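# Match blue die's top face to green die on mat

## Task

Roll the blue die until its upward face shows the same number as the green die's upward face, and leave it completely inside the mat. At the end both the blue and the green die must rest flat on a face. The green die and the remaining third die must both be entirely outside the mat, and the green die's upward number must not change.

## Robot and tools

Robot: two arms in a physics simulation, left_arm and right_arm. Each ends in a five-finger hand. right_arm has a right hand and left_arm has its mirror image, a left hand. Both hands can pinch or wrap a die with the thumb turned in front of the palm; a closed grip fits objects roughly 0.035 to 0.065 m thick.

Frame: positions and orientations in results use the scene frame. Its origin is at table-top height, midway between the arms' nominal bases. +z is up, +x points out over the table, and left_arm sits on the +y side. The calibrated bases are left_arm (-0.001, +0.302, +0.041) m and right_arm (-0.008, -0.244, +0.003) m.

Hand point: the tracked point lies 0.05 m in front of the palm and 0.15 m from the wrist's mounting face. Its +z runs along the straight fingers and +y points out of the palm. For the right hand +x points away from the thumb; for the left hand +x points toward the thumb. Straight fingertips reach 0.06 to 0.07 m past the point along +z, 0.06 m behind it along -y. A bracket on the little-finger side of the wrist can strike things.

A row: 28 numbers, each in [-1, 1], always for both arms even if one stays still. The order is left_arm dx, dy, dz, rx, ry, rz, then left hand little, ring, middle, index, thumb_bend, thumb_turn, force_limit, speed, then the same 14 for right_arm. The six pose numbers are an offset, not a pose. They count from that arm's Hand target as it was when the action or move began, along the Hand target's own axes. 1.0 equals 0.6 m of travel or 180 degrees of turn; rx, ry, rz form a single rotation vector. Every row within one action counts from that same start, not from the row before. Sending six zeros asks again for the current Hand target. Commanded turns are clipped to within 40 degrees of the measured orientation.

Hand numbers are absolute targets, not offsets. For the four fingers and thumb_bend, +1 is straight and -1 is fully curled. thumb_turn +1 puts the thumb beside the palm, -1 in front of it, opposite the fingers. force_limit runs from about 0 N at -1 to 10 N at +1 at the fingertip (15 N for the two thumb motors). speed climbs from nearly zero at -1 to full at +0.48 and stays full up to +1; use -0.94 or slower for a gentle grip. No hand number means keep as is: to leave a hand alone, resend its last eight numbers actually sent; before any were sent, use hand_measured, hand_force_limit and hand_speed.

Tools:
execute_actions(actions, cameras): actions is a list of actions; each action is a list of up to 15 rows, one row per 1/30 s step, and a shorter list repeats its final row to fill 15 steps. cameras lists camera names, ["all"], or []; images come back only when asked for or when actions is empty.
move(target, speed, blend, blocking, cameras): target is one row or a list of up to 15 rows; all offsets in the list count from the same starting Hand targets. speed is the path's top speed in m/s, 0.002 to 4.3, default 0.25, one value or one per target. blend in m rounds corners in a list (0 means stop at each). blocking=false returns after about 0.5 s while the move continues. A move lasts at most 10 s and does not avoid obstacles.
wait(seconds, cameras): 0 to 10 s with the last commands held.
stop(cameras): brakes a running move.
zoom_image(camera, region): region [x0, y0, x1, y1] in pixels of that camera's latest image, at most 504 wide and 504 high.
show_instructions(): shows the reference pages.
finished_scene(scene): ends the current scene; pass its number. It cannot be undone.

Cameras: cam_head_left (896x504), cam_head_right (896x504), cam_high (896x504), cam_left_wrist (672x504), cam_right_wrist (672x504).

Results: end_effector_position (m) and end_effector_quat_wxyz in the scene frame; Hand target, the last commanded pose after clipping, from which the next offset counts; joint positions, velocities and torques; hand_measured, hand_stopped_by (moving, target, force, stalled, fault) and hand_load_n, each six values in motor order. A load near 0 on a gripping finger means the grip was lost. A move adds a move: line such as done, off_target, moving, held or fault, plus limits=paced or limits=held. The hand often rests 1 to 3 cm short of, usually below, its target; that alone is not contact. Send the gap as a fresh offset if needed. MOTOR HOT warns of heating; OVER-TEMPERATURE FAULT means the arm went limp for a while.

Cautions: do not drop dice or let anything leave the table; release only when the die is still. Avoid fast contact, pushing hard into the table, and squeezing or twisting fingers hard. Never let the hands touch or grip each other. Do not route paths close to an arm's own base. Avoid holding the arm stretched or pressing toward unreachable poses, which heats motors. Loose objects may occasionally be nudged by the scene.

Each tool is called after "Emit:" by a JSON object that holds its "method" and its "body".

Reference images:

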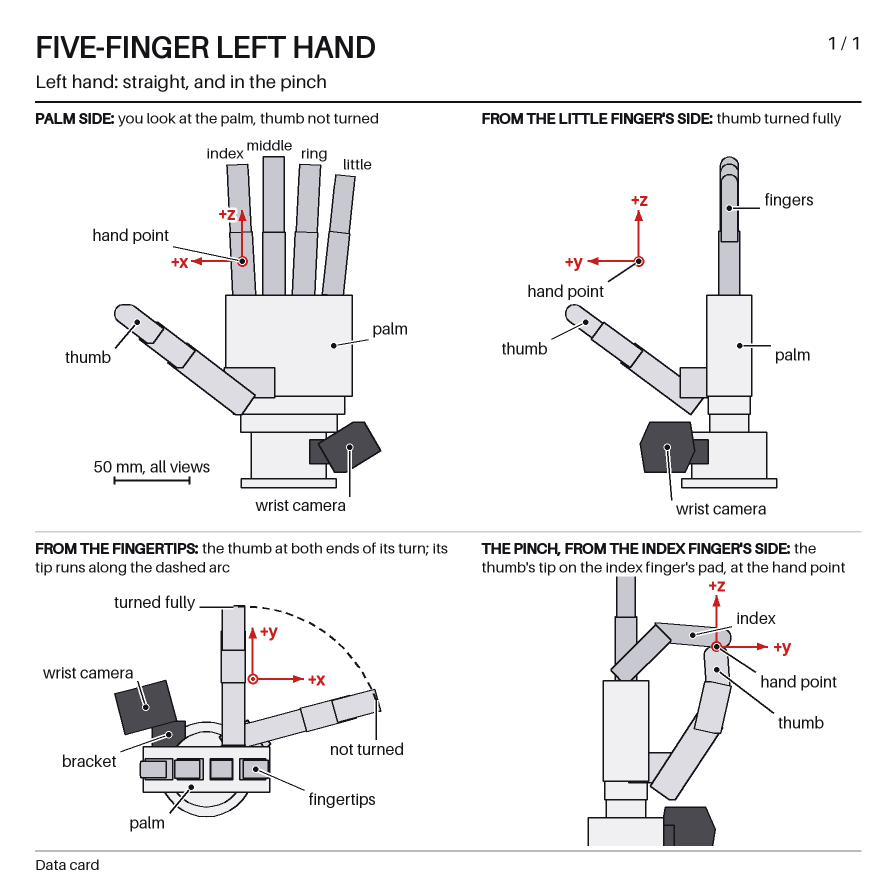

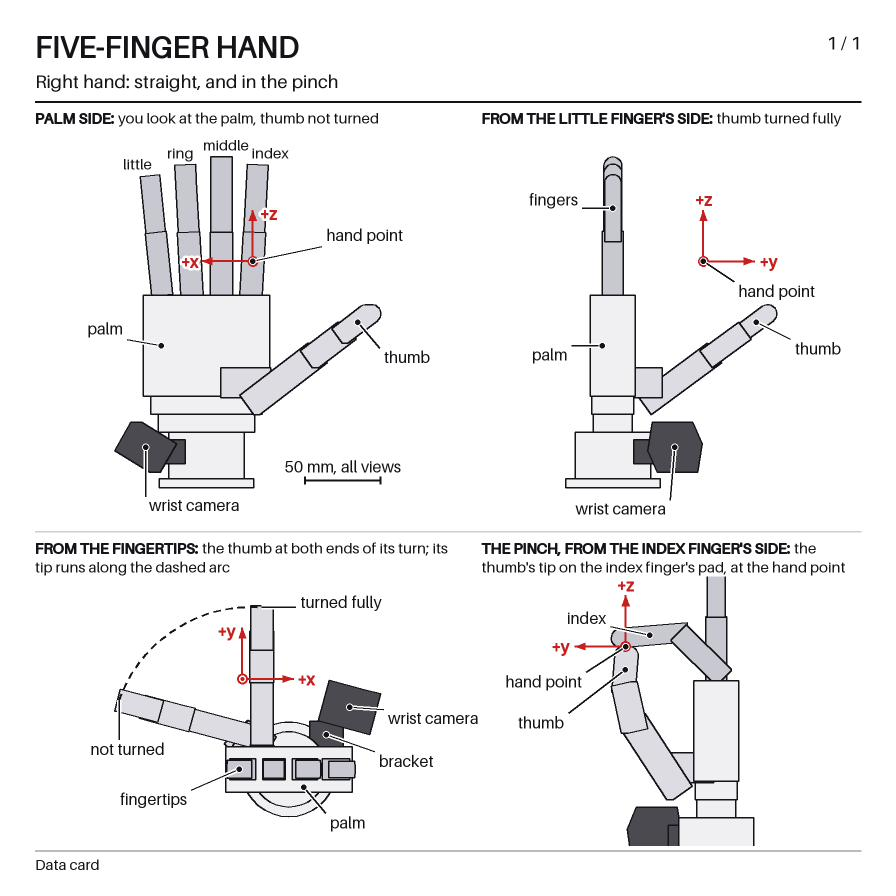

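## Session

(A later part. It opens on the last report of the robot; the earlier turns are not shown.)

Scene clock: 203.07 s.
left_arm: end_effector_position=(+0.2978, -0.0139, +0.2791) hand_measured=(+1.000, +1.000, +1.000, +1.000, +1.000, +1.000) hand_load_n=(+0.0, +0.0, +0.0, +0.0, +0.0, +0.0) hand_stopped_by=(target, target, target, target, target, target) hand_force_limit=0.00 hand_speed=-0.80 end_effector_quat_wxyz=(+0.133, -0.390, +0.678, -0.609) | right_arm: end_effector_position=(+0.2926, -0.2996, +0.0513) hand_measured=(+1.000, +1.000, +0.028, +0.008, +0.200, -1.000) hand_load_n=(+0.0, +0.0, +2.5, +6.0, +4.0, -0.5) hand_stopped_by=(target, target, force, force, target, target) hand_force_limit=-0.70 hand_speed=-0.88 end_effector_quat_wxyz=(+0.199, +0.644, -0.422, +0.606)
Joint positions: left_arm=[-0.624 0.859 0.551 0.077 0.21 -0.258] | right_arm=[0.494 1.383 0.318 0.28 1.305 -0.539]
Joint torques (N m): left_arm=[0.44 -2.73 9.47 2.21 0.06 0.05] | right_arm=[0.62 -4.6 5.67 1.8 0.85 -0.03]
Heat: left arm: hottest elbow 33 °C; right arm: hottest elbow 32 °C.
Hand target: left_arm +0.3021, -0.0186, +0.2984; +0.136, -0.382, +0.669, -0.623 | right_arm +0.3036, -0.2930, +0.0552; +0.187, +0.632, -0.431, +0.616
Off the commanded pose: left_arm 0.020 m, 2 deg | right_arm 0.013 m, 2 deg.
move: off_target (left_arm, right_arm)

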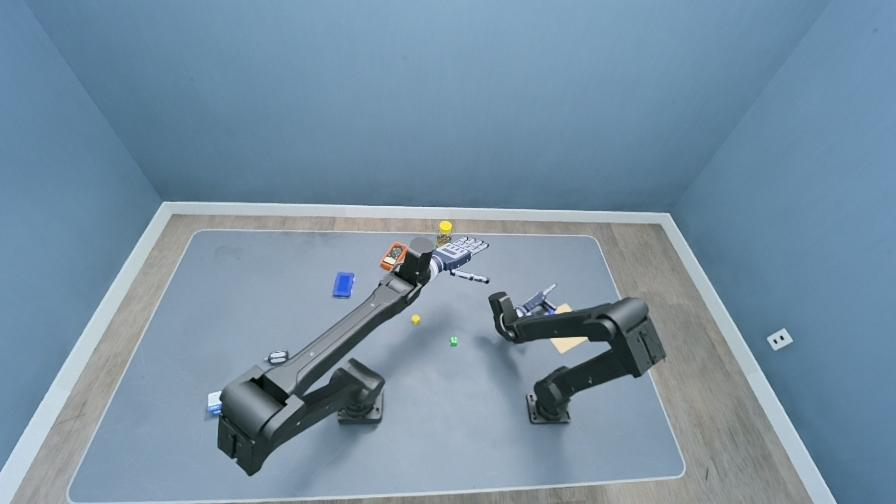

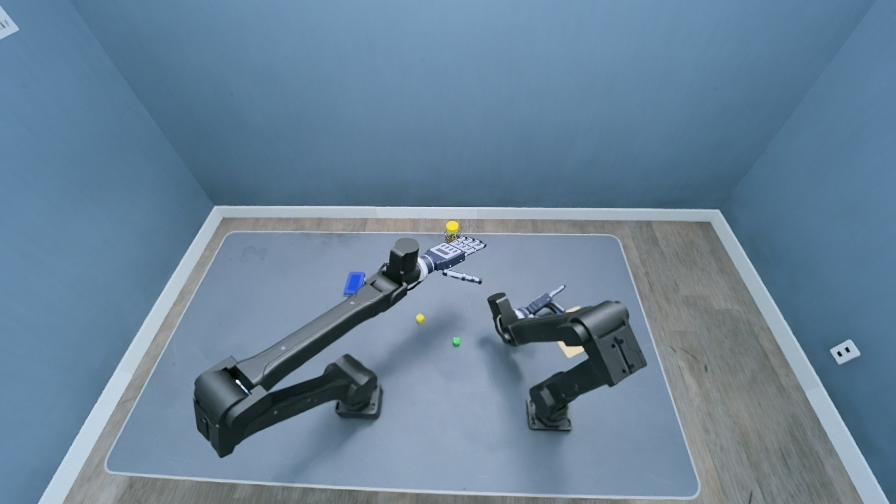

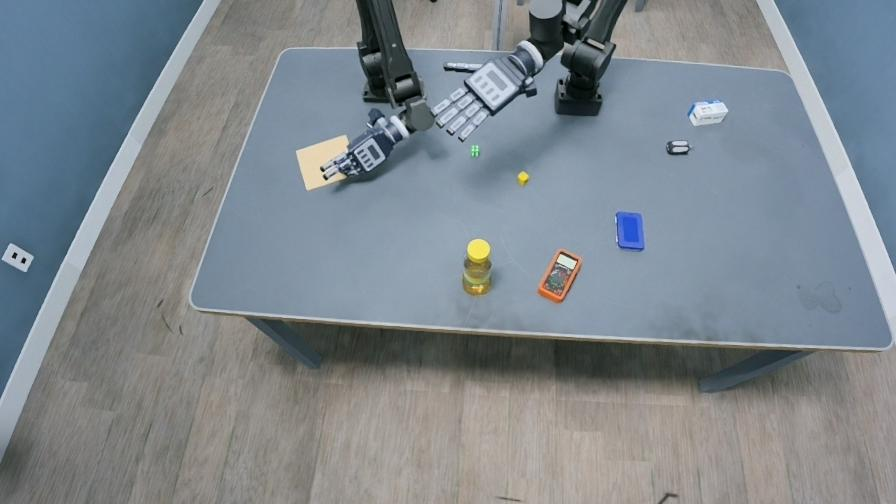

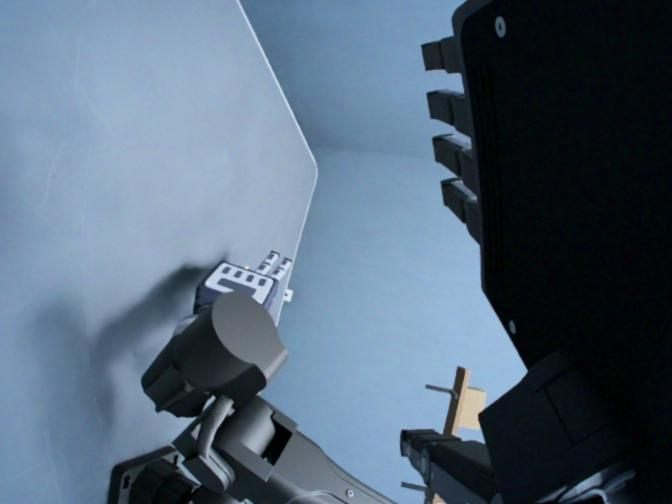

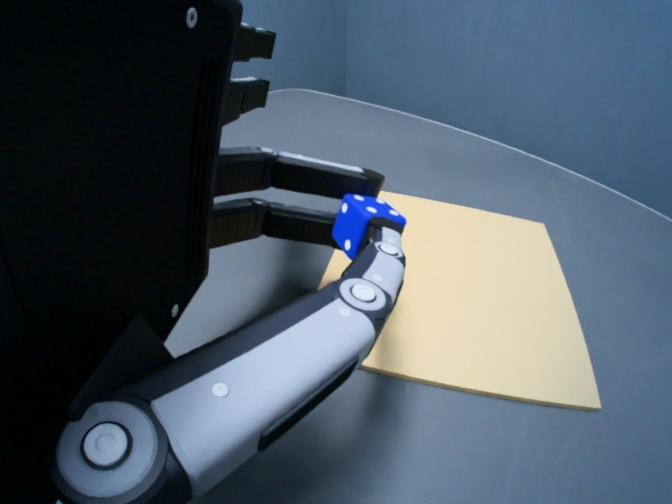

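Emit:
{"method": "move", "body": {"target": [0,0,0,0,0,0,1,1,1,1,1,1,0,-0.8,-0.0185,0.025,0.0112,0,0,0,1,1,-0.1,-0.1,0.2,-1,-0.7,-0.88], "speed": 0.06, "cameras": ["cam_right_wrist","cam_high"]}}

Emit:
{"method": "zoom_image", "body": {"camera": "cam_right_wrist", "region": [250, 150, 500, 400]}}

Emit:
{"method": "zoom_image", "body": {"camera": "cam_high", "region": [270, 100, 390, 190]}}

Scene clock: 213.07 s.
left_arm: end_effector_position=(+0.2978, -0.0139, +0.2791) hand_measured=(+1.000, +1.000, +1.000, +1.000, +1.000, +1.000) hand_load_n=(+0.0, +0.0, +0.0, +0.0, +0.0, -0.5) hand_stopped_by=(target, target, target, target, target, target) hand_force_limit=0.00 hand_speed=-0.80 end_effector_quat_wxyz=(+0.133, -0.390, +0.678, -0.609) | right_arm: end_effector_position=(+0.2972, -0.2988, +0.0406) hand_measured=(+1.000, +1.000, +0.028, +0.008, +0.200, -1.000) hand_load_n=(+0.0, +0.0, +2.5, +6.0, +4.0, -0.5) hand_stopped_by=(target, target, force, force, target, target) hand_force_limit=-0.70 hand_speed=-0.88 end_effector_quat_wxyz=(+0.182, +0.635, -0.429, +0.616)
Joint positions: left_arm=[-0.624 0.859 0.551 0.077 0.21 -0.258] | right_arm=[0.49 1.447 0.297 0.445 1.298 -0.579]
Joint torques (N m): left_arm=[0.56 -2.73 9.46 2.21 0.06 0.05] | right_arm=[-0.85 -4.95 3.4 1.87 0.41 -0.2]
Heat: left arm: hottest elbow 33 °C; right arm: hottest elbow 31 °C.
Hand target: left_arm +0.3021, -0.0186, +0.2984; +0.136, -0.382, +0.669, -0.623 | right_arm +0.2975, -0.3029, +0.0392; +0.187, +0.632, -0.431, +0.616
Off the commanded pose: left_arm 0.020 m, 2 deg | right_arm 0.004 m, 1 deg.
move: off_target (left_arm)
Images, in order (width x height): cam_high 896x504, cam_right_wrist 672x504.

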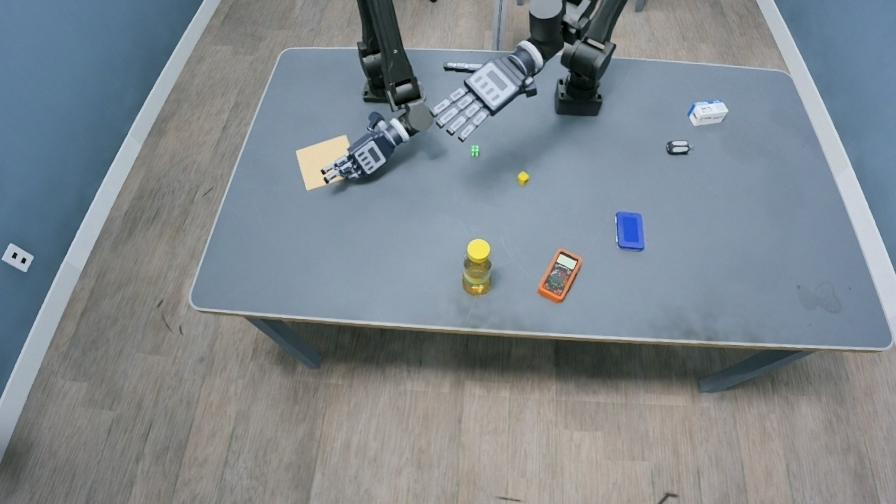

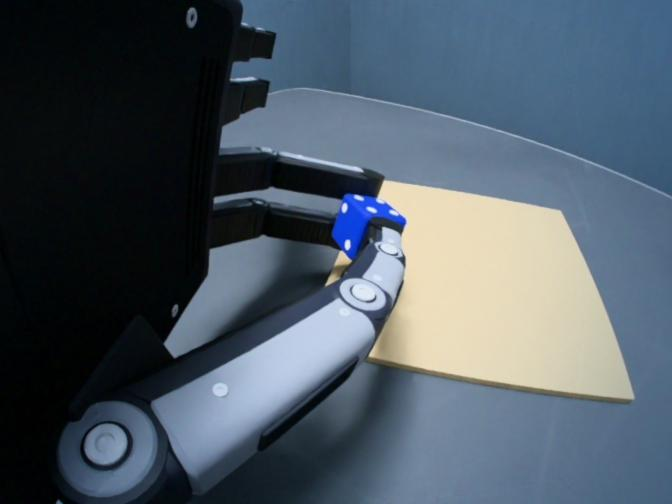

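Scaled by 2.016 from the camera's 672x504 image, which has a finer 960x720 frame.

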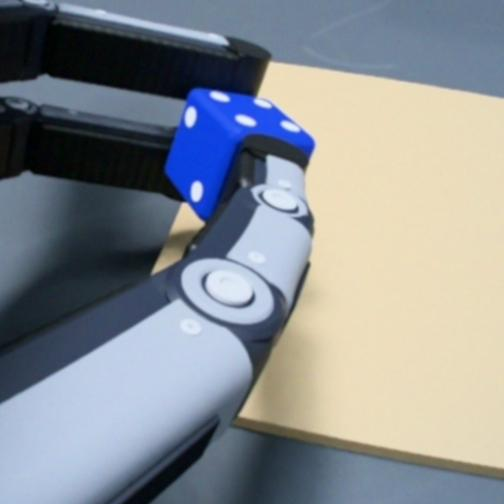

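Scaled by 4.200 from the camera's 896x504 image, which has a finer 1280x720 frame.

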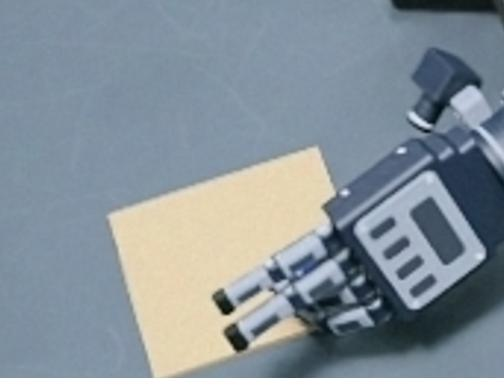

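Emit:
{"method": "move", "body": {"target": [0,0,0,0,0,0,1,1,1,1,1,1,0,-0.8,-0.0063,0.0277,-0.0043,0,0,0,1,1,-0.1,-0.1,0.2,-1,-0.7,-0.88], "speed": 0.06, "cameras": ["cam_right_wrist","cam_high"]}}

Emit:
{"method": "zoom_image", "body": {"camera": "cam_right_wrist", "region": [250, 150, 500, 400]}}

Emit:
{"method": "zoom_image", "body": {"camera": "cam_high", "region": [270, 100, 390, 190]}}

Scene clock: 216.30 s.
left_arm: end_effector_position=(+0.2978, -0.0139, +0.2791) hand_measured=(+1.000, +1.000, +1.000, +1.000, +1.000, +1.000) hand_load_n=(+0.0, +0.0, +0.0, +0.0, +0.0, -0.5) hand_stopped_by=(target, target, target, target, target, target) hand_force_limit=0.00 hand_speed=-0.80 end_effector_quat_wxyz=(+0.133, -0.390, +0.678, -0.609) | right_arm: end_effector_position=(+0.2832, -0.3061, +0.0324) hand_measured=(+1.000, +1.000, +0.028, +0.008, +0.200, -1.000) hand_load_n=(+0.0, +0.0, +2.5, +6.0, +3.5, -0.5) hand_stopped_by=(target, target, force, force, target, target) hand_force_limit=-0.70 hand_speed=-0.88 end_effector_quat_wxyz=(+0.185, +0.637, -0.427, +0.614)
Joint positions: left_arm=[-0.624 0.859 0.551 0.077 0.21 -0.258] | right_arm=[0.49 1.456 0.254 0.49 1.298 -0.579]
Joint torques (N m): left_arm=[0.5 -2.78 9.47 2.21 0.06 0.06] | right_arm=[-0.56 -4.6 2.99 1.84 0.51 -0.15]
Heat: left arm: hottest elbow 33 °C; right arm: hottest elbow 31 °C.
Hand target: left_arm +0.3021, -0.0186, +0.2984; +0.136, -0.382, +0.669, -0.623 | right_arm +0.2834, -0.3091, +0.0312; +0.187, +0.632, -0.431, +0.616
Off the commanded pose: left_arm 0.020 m, 2 deg | right_arm 0.003 m, 1 deg.
move: off_target (left_arm)
Images, in order (width x height): cam_high 896x504, cam_right_wrist 672x504.

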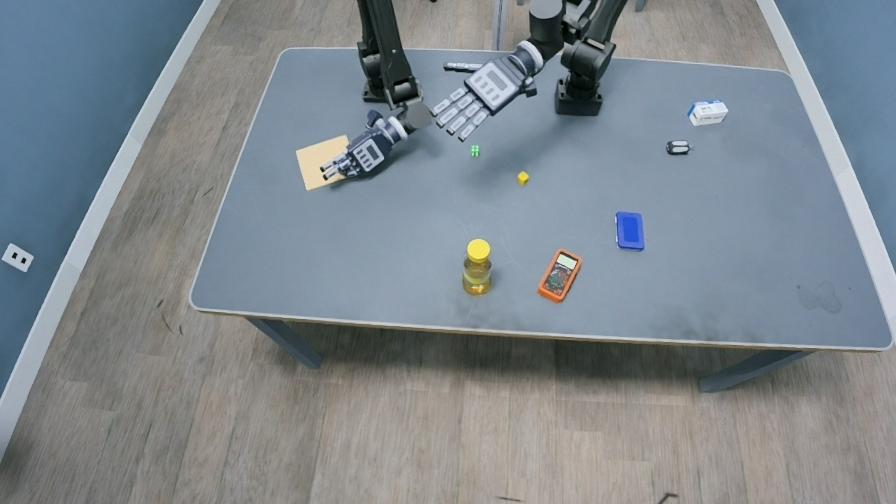

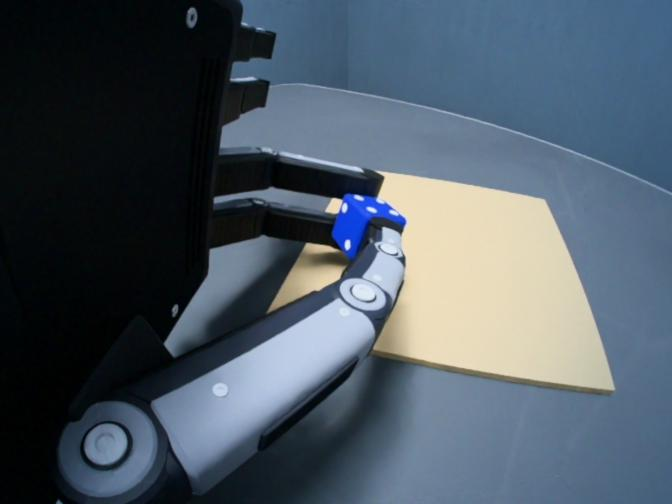

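Scaled by 2.016 from the camera's 672x504 image, which has a finer 960x720 frame.

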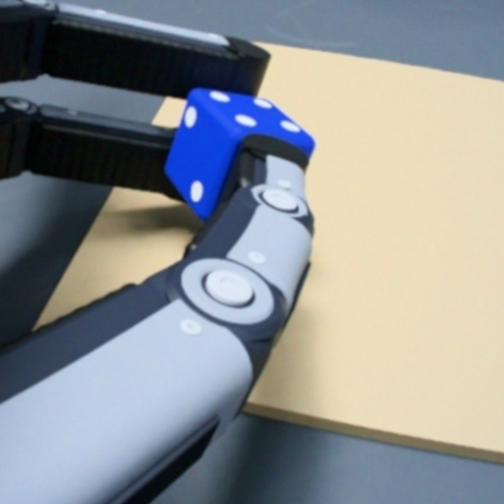

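Scaled by 4.200 from the camera's 896x504 image, which has a finer 1280x720 frame.

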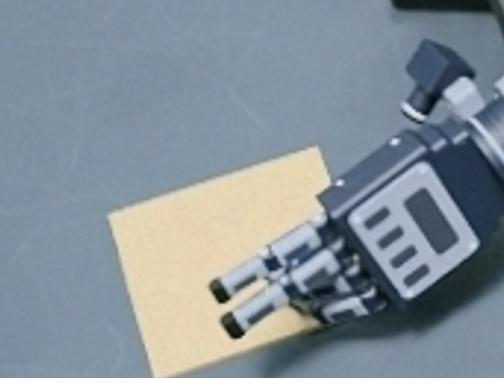

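Emit:
{"method": "move", "body": {"target": [0,0,0,0,0,0,1,1,1,1,1,1,0,-0.8,-0.0133,0.0042,0.0024,0,0,0,1,1,-0.1,-0.1,0.2,-1,-0.7,-0.88], "speed": 0.05, "cameras": ["cam_right_wrist","cam_high"]}}

Emit:
{"method": "zoom_image", "body": {"camera": "cam_right_wrist", "region": [300, 150, 450, 300]}}

Scene clock: 218.63 s.
left_arm: end_effector_position=(+0.2978, -0.0139, +0.2791) hand_measured=(+1.000, +1.000, +1.000, +1.000, +1.000, +1.000) hand_load_n=(+0.0, +0.0, +0.0, +0.0, +0.0, -0.5) hand_stopped_by=(target, target, target, target, target, target) hand_force_limit=0.00 hand_speed=-0.80 end_effector_quat_wxyz=(+0.133, -0.390, +0.678, -0.609) | right_arm: end_effector_position=(+0.2836, -0.3062, +0.0257) hand_measured=(+1.000, +1.000, +0.028, +0.008, +0.200, -1.000) hand_load_n=(+0.0, +0.0, +2.5, +5.0, +4.5, -0.5) hand_stopped_by=(target, target, force, force, target, target) hand_force_limit=-0.70 hand_speed=-0.88 end_effector_quat_wxyz=(+0.187, +0.638, -0.425, +0.615)
Joint positions: left_arm=[-0.624 0.859 0.551 0.077 0.21 -0.258] | right_arm=[0.49 1.501 0.252 0.542 1.299 -0.59]
Joint torques (N m): left_arm=[0.5 -2.67 9.47 2.21 0.06 0.06] | right_arm=[-0.56 -4.54 2.59 1.84 0.46 -0.12]
Heat: left arm: hottest elbow 33 °C; right arm: hottest elbow 31 °C.
Hand target: left_arm +0.3021, -0.0186, +0.2984; +0.136, -0.382, +0.669, -0.623 | right_arm +0.2835, -0.3091, +0.0227; +0.187, +0.632, -0.431, +0.616
Off the commanded pose: left_arm 0.020 m, 2 deg | right_arm 0.004 m, 1 deg.
move: off_target (left_arm)
Images, in order (width x height): cam_high 896x504, cam_right_wrist 672x504.

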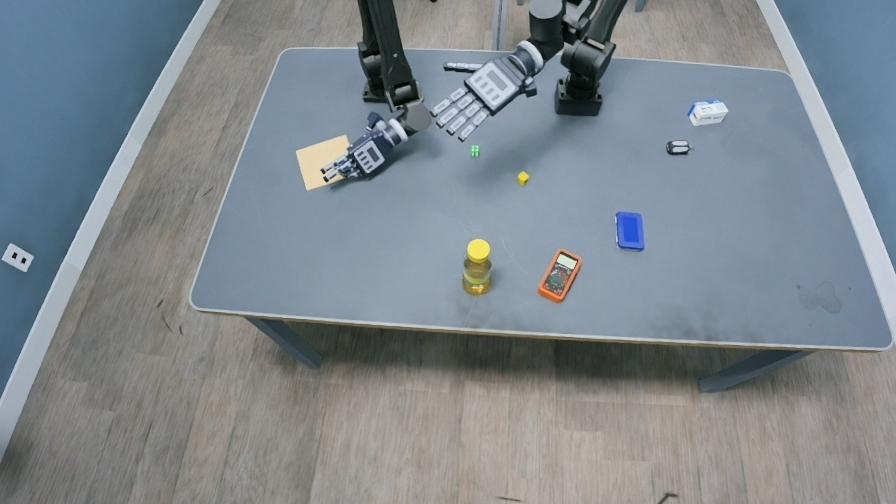

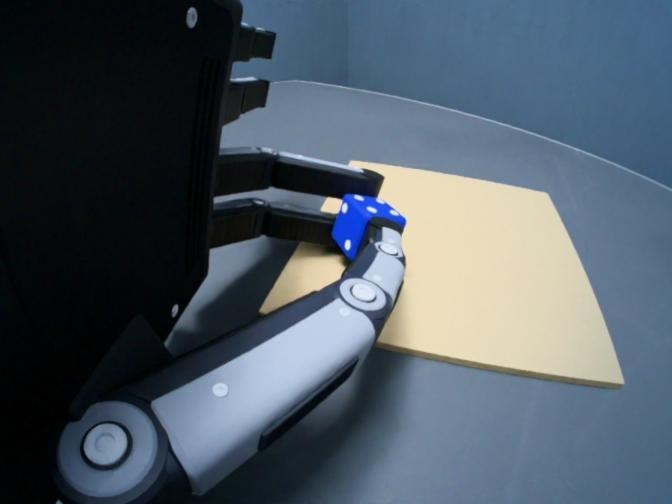

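Scaled by 3.360 from the camera's 672x504 image, which has a finer 960x720 frame.

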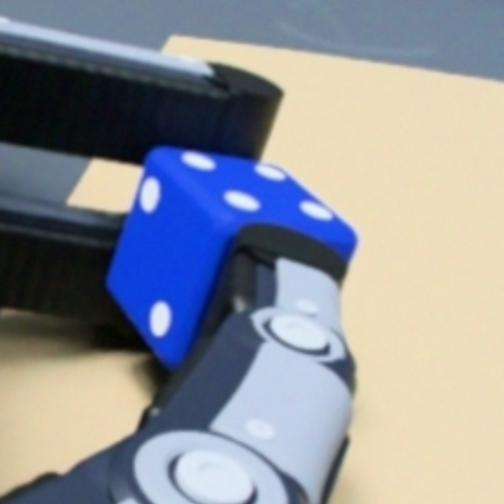

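Emit:
{"method": "move", "body": {"target": [0,0,0,0,0,0,1,1,1,1,1,1,0,-0.8,0,0,0,0,0,0,1,1,0.3,0.3,0.5,-1,-0.7,-0.5], "speed": 0.05, "cameras": ["cam_right_wrist","cam_high"]}}

Emit:
{"method": "zoom_image", "body": {"camera": "cam_right_wrist", "region": [300, 150, 450, 300]}}

Scene clock: 220.77 s.
left_arm: end_effector_position=(+0.2978, -0.0139, +0.2791) hand_measured=(+1.000, +1.000, +1.000, +1.000, +1.000, +1.000) hand_load_n=(+0.0, +0.0, +0.0, +0.0, +0.0, -0.5) hand_stopped_by=(target, target, target, target, target, target) hand_force_limit=0.00 hand_speed=-0.80 end_effector_quat_wxyz=(+0.133, -0.390, +0.678, -0.609) | right_arm: end_effector_position=(+0.2824, -0.3072, +0.0263) hand_measured=(+1.000, +1.000, +0.300, +0.300, +0.500, -1.000) hand_load_n=(+0.0, +0.0, +0.0, -3.0, +0.0, +0.0) hand_stopped_by=(target, target, target, target, target, target) hand_force_limit=-0.70 hand_speed=-0.50 end_effector_quat_wxyz=(+0.191, +0.637, -0.424, +0.615)
Joint positions: left_arm=[-0.624 0.859 0.551 0.077 0.21 -0.258] | right_arm=[0.49 1.502 0.25 0.543 1.305 -0.593]
Joint torques (N m): left_arm=[0.5 -2.73 9.47 2.21 0.06 0.06] | right_arm=[-0.56 -4.48 2.65 1.87 0.24 -0.1]
Heat: left arm: hottest elbow 33 °C; right arm: hottest elbow 31 °C.
Hand target: left_arm +0.3021, -0.0186, +0.2984; +0.136, -0.382, +0.669, -0.623 | right_arm +0.2834, -0.3092, +0.0227; +0.188, +0.632, -0.430, +0.616
Off the commanded pose: left_arm 0.020 m, 2 deg | right_arm 0.004 m, 1 deg.
move: off_target (left_arm)
Images, in order (width x height): cam_high 896x504, cam_right_wrist 672x504.

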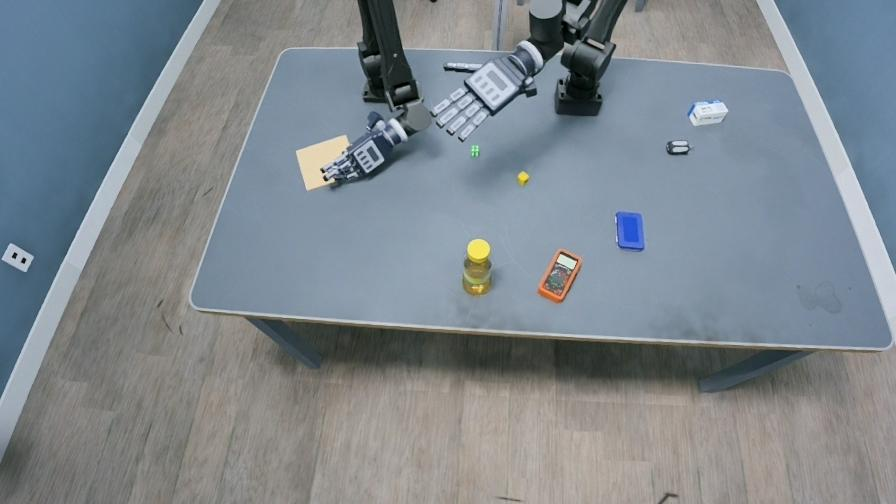

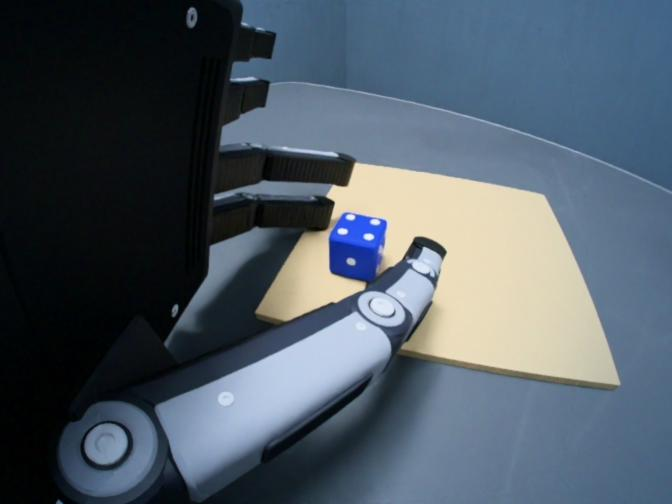

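Scaled by 3.360 from the camera's 672x504 image, which has a finer 960x720 frame.

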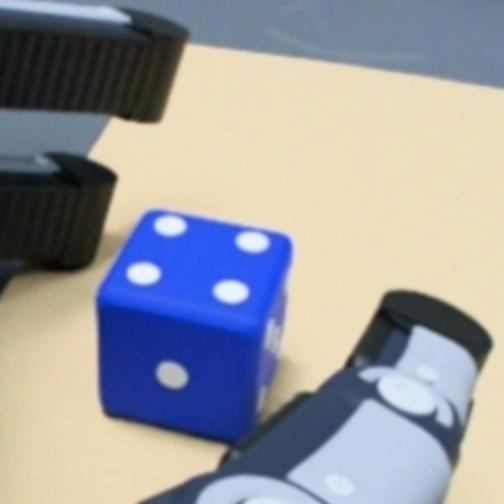

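Emit:
{"method": "move", "body": {"target": [0,0,0,0,0,0,1,1,1,1,1,1,0,-0.8,0.1566,-0.0491,-0.0284,0,0,0,1,1,0.3,0.3,0.5,-1,-0.7,-0.5], "speed": 0.1, "cameras": ["all"]}}

Emit:
{"method": "zoom_image", "body": {"camera": "cam_right_wrist", "region": [250, 150, 600, 500]}}

Emit:
{"method": "zoom_image", "body": {"camera": "cam_head_left", "region": [500, 280, 620, 370]}}

Scene clock: 225.70 s.
left_arm: end_effector_position=(+0.2978, -0.0139, +0.2791) hand_measured=(+1.000, +1.000, +1.000, +1.000, +1.000, +1.000) hand_load_n=(+0.0, +0.0, +0.0, +0.0, +0.0, +0.0) hand_stopped_by=(target, target, target, target, target, target) hand_force_limit=0.00 hand_speed=-0.80 end_effector_quat_wxyz=(+0.133, -0.390, +0.678, -0.609) | right_arm: end_effector_position=(+0.2704, -0.3133, +0.1071) hand_measured=(+1.000, +1.000, +0.300, +0.300, +0.500, -1.000) hand_load_n=(+0.0, +0.0, +0.0, +0.0, +0.0, +0.5) hand_stopped_by=(target, target, target, target, target, target) hand_force_limit=-0.70 hand_speed=-0.50 end_effector_quat_wxyz=(+0.201, +0.647, -0.415, +0.608)
Joint positions: left_arm=[-0.624 0.859 0.551 0.077 0.21 -0.258] | right_arm=[0.49 1.057 0.305 0.013 1.301 -0.599]
Joint torques (N m): left_arm=[0.5 -2.73 9.46 2.22 0.06 0.05] | right_arm=[-0.44 -4.6 8.98 0.55 0.42 -0.01]
Heat: left arm: hottest elbow 33 °C; right arm: hottest elbow 31 °C.
Hand target: left_arm +0.3021, -0.0186, +0.2984; +0.136, -0.382, +0.669, -0.623 | right_arm +0.2835, -0.3090, +0.1226; +0.188, +0.632, -0.430, +0.616
Off the commanded pose: left_arm 0.020 m, 2 deg | right_arm 0.021 m, 3 deg.
move: off_target (left_arm, right_arm)

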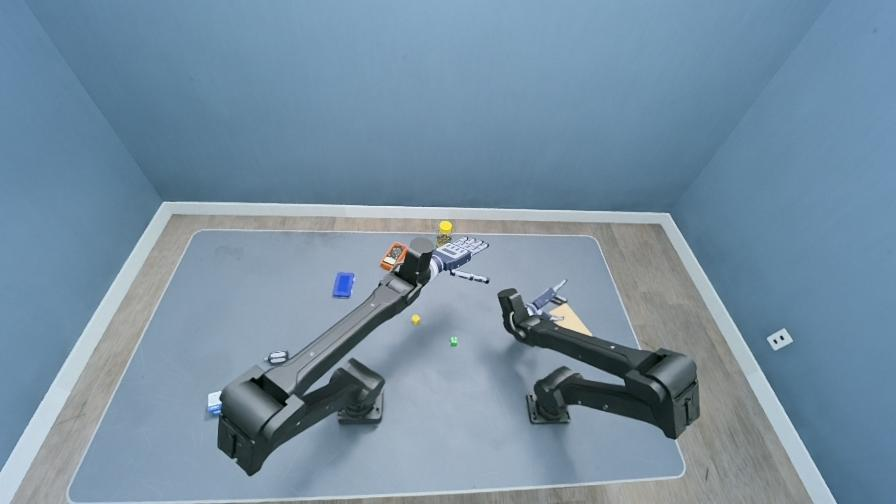

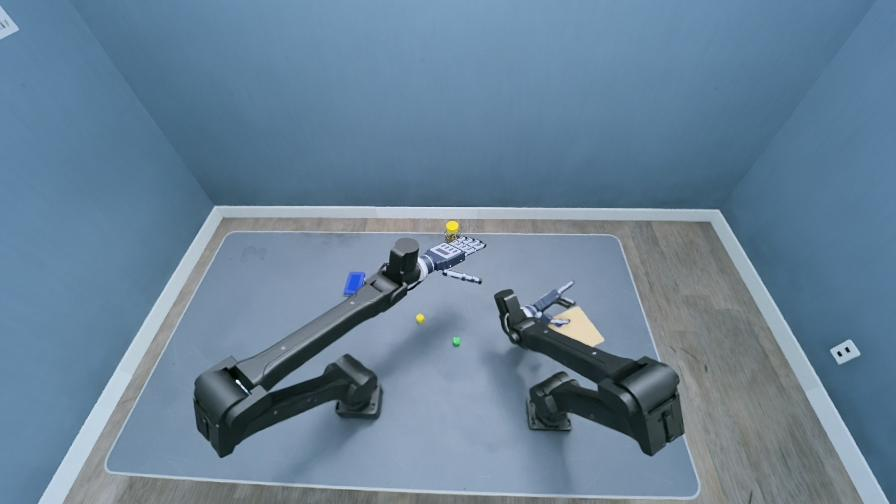

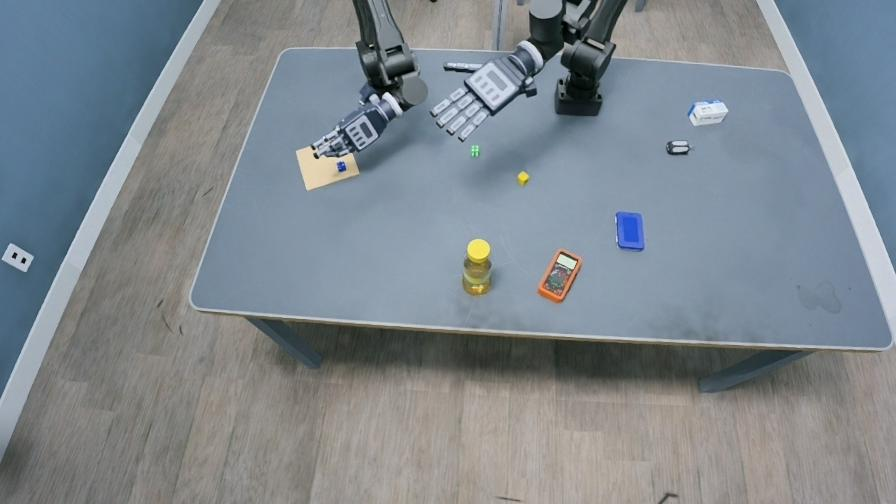

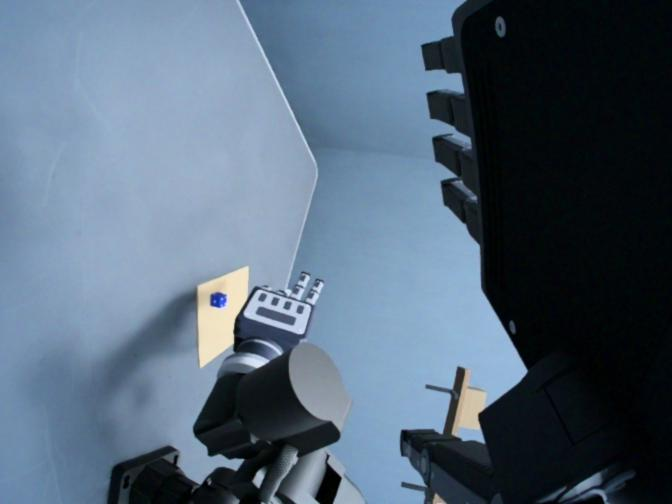

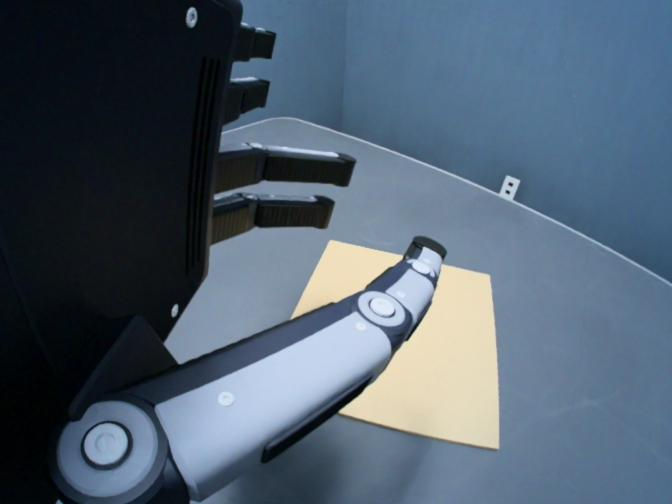

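Scaled by 1.440 from the camera's 672x504 image, which has a finer 960x720 frame.

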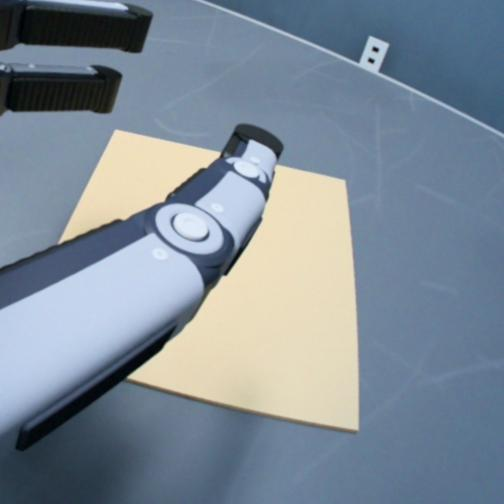

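Scaled by 4.200 from the camera's 896x504 image, which has a finer 1280x720 frame.

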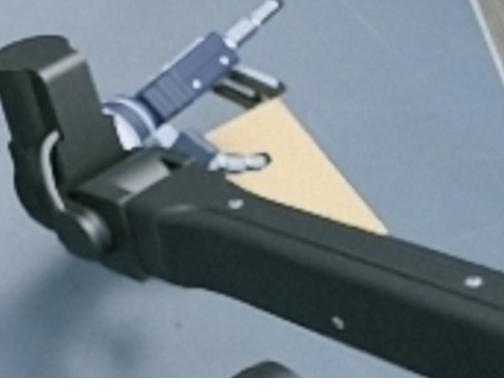

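Emit:
{"method": "zoom_image", "body": {"camera": "cam_high", "region": [290, 125, 370, 200]}}

Emit:
{"method": "zoom_image", "body": {"camera": "cam_left_wrist", "region": [180, 250, 270, 380]}}

Emit:
{"method": "zoom_image", "body": {"camera": "cam_high", "region": [455, 135, 545, 195]}}

Scaled by 6.300 from the camera's 896x504 image, which has a finer 1280x720 frame.

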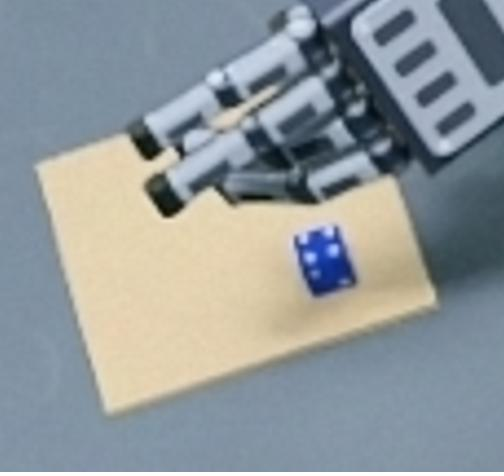

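Scaled by 3.877 from the camera's 672x504 image, which has a finer 960x720 frame.

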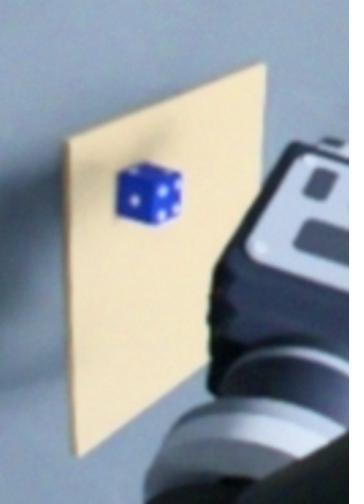

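Scaled by 5.600 from the camera's 896x504 image, which has a finer 1280x720 frame.

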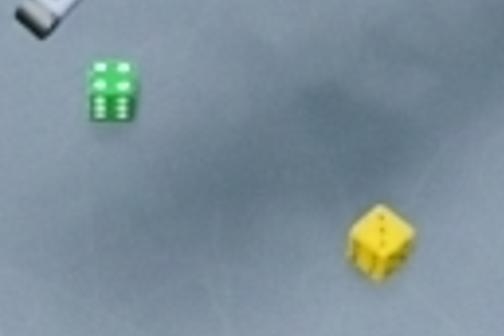

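Emit:
{"method": "finished_scene", "body": {"scene": 1}}

The scene is finished: the task was done.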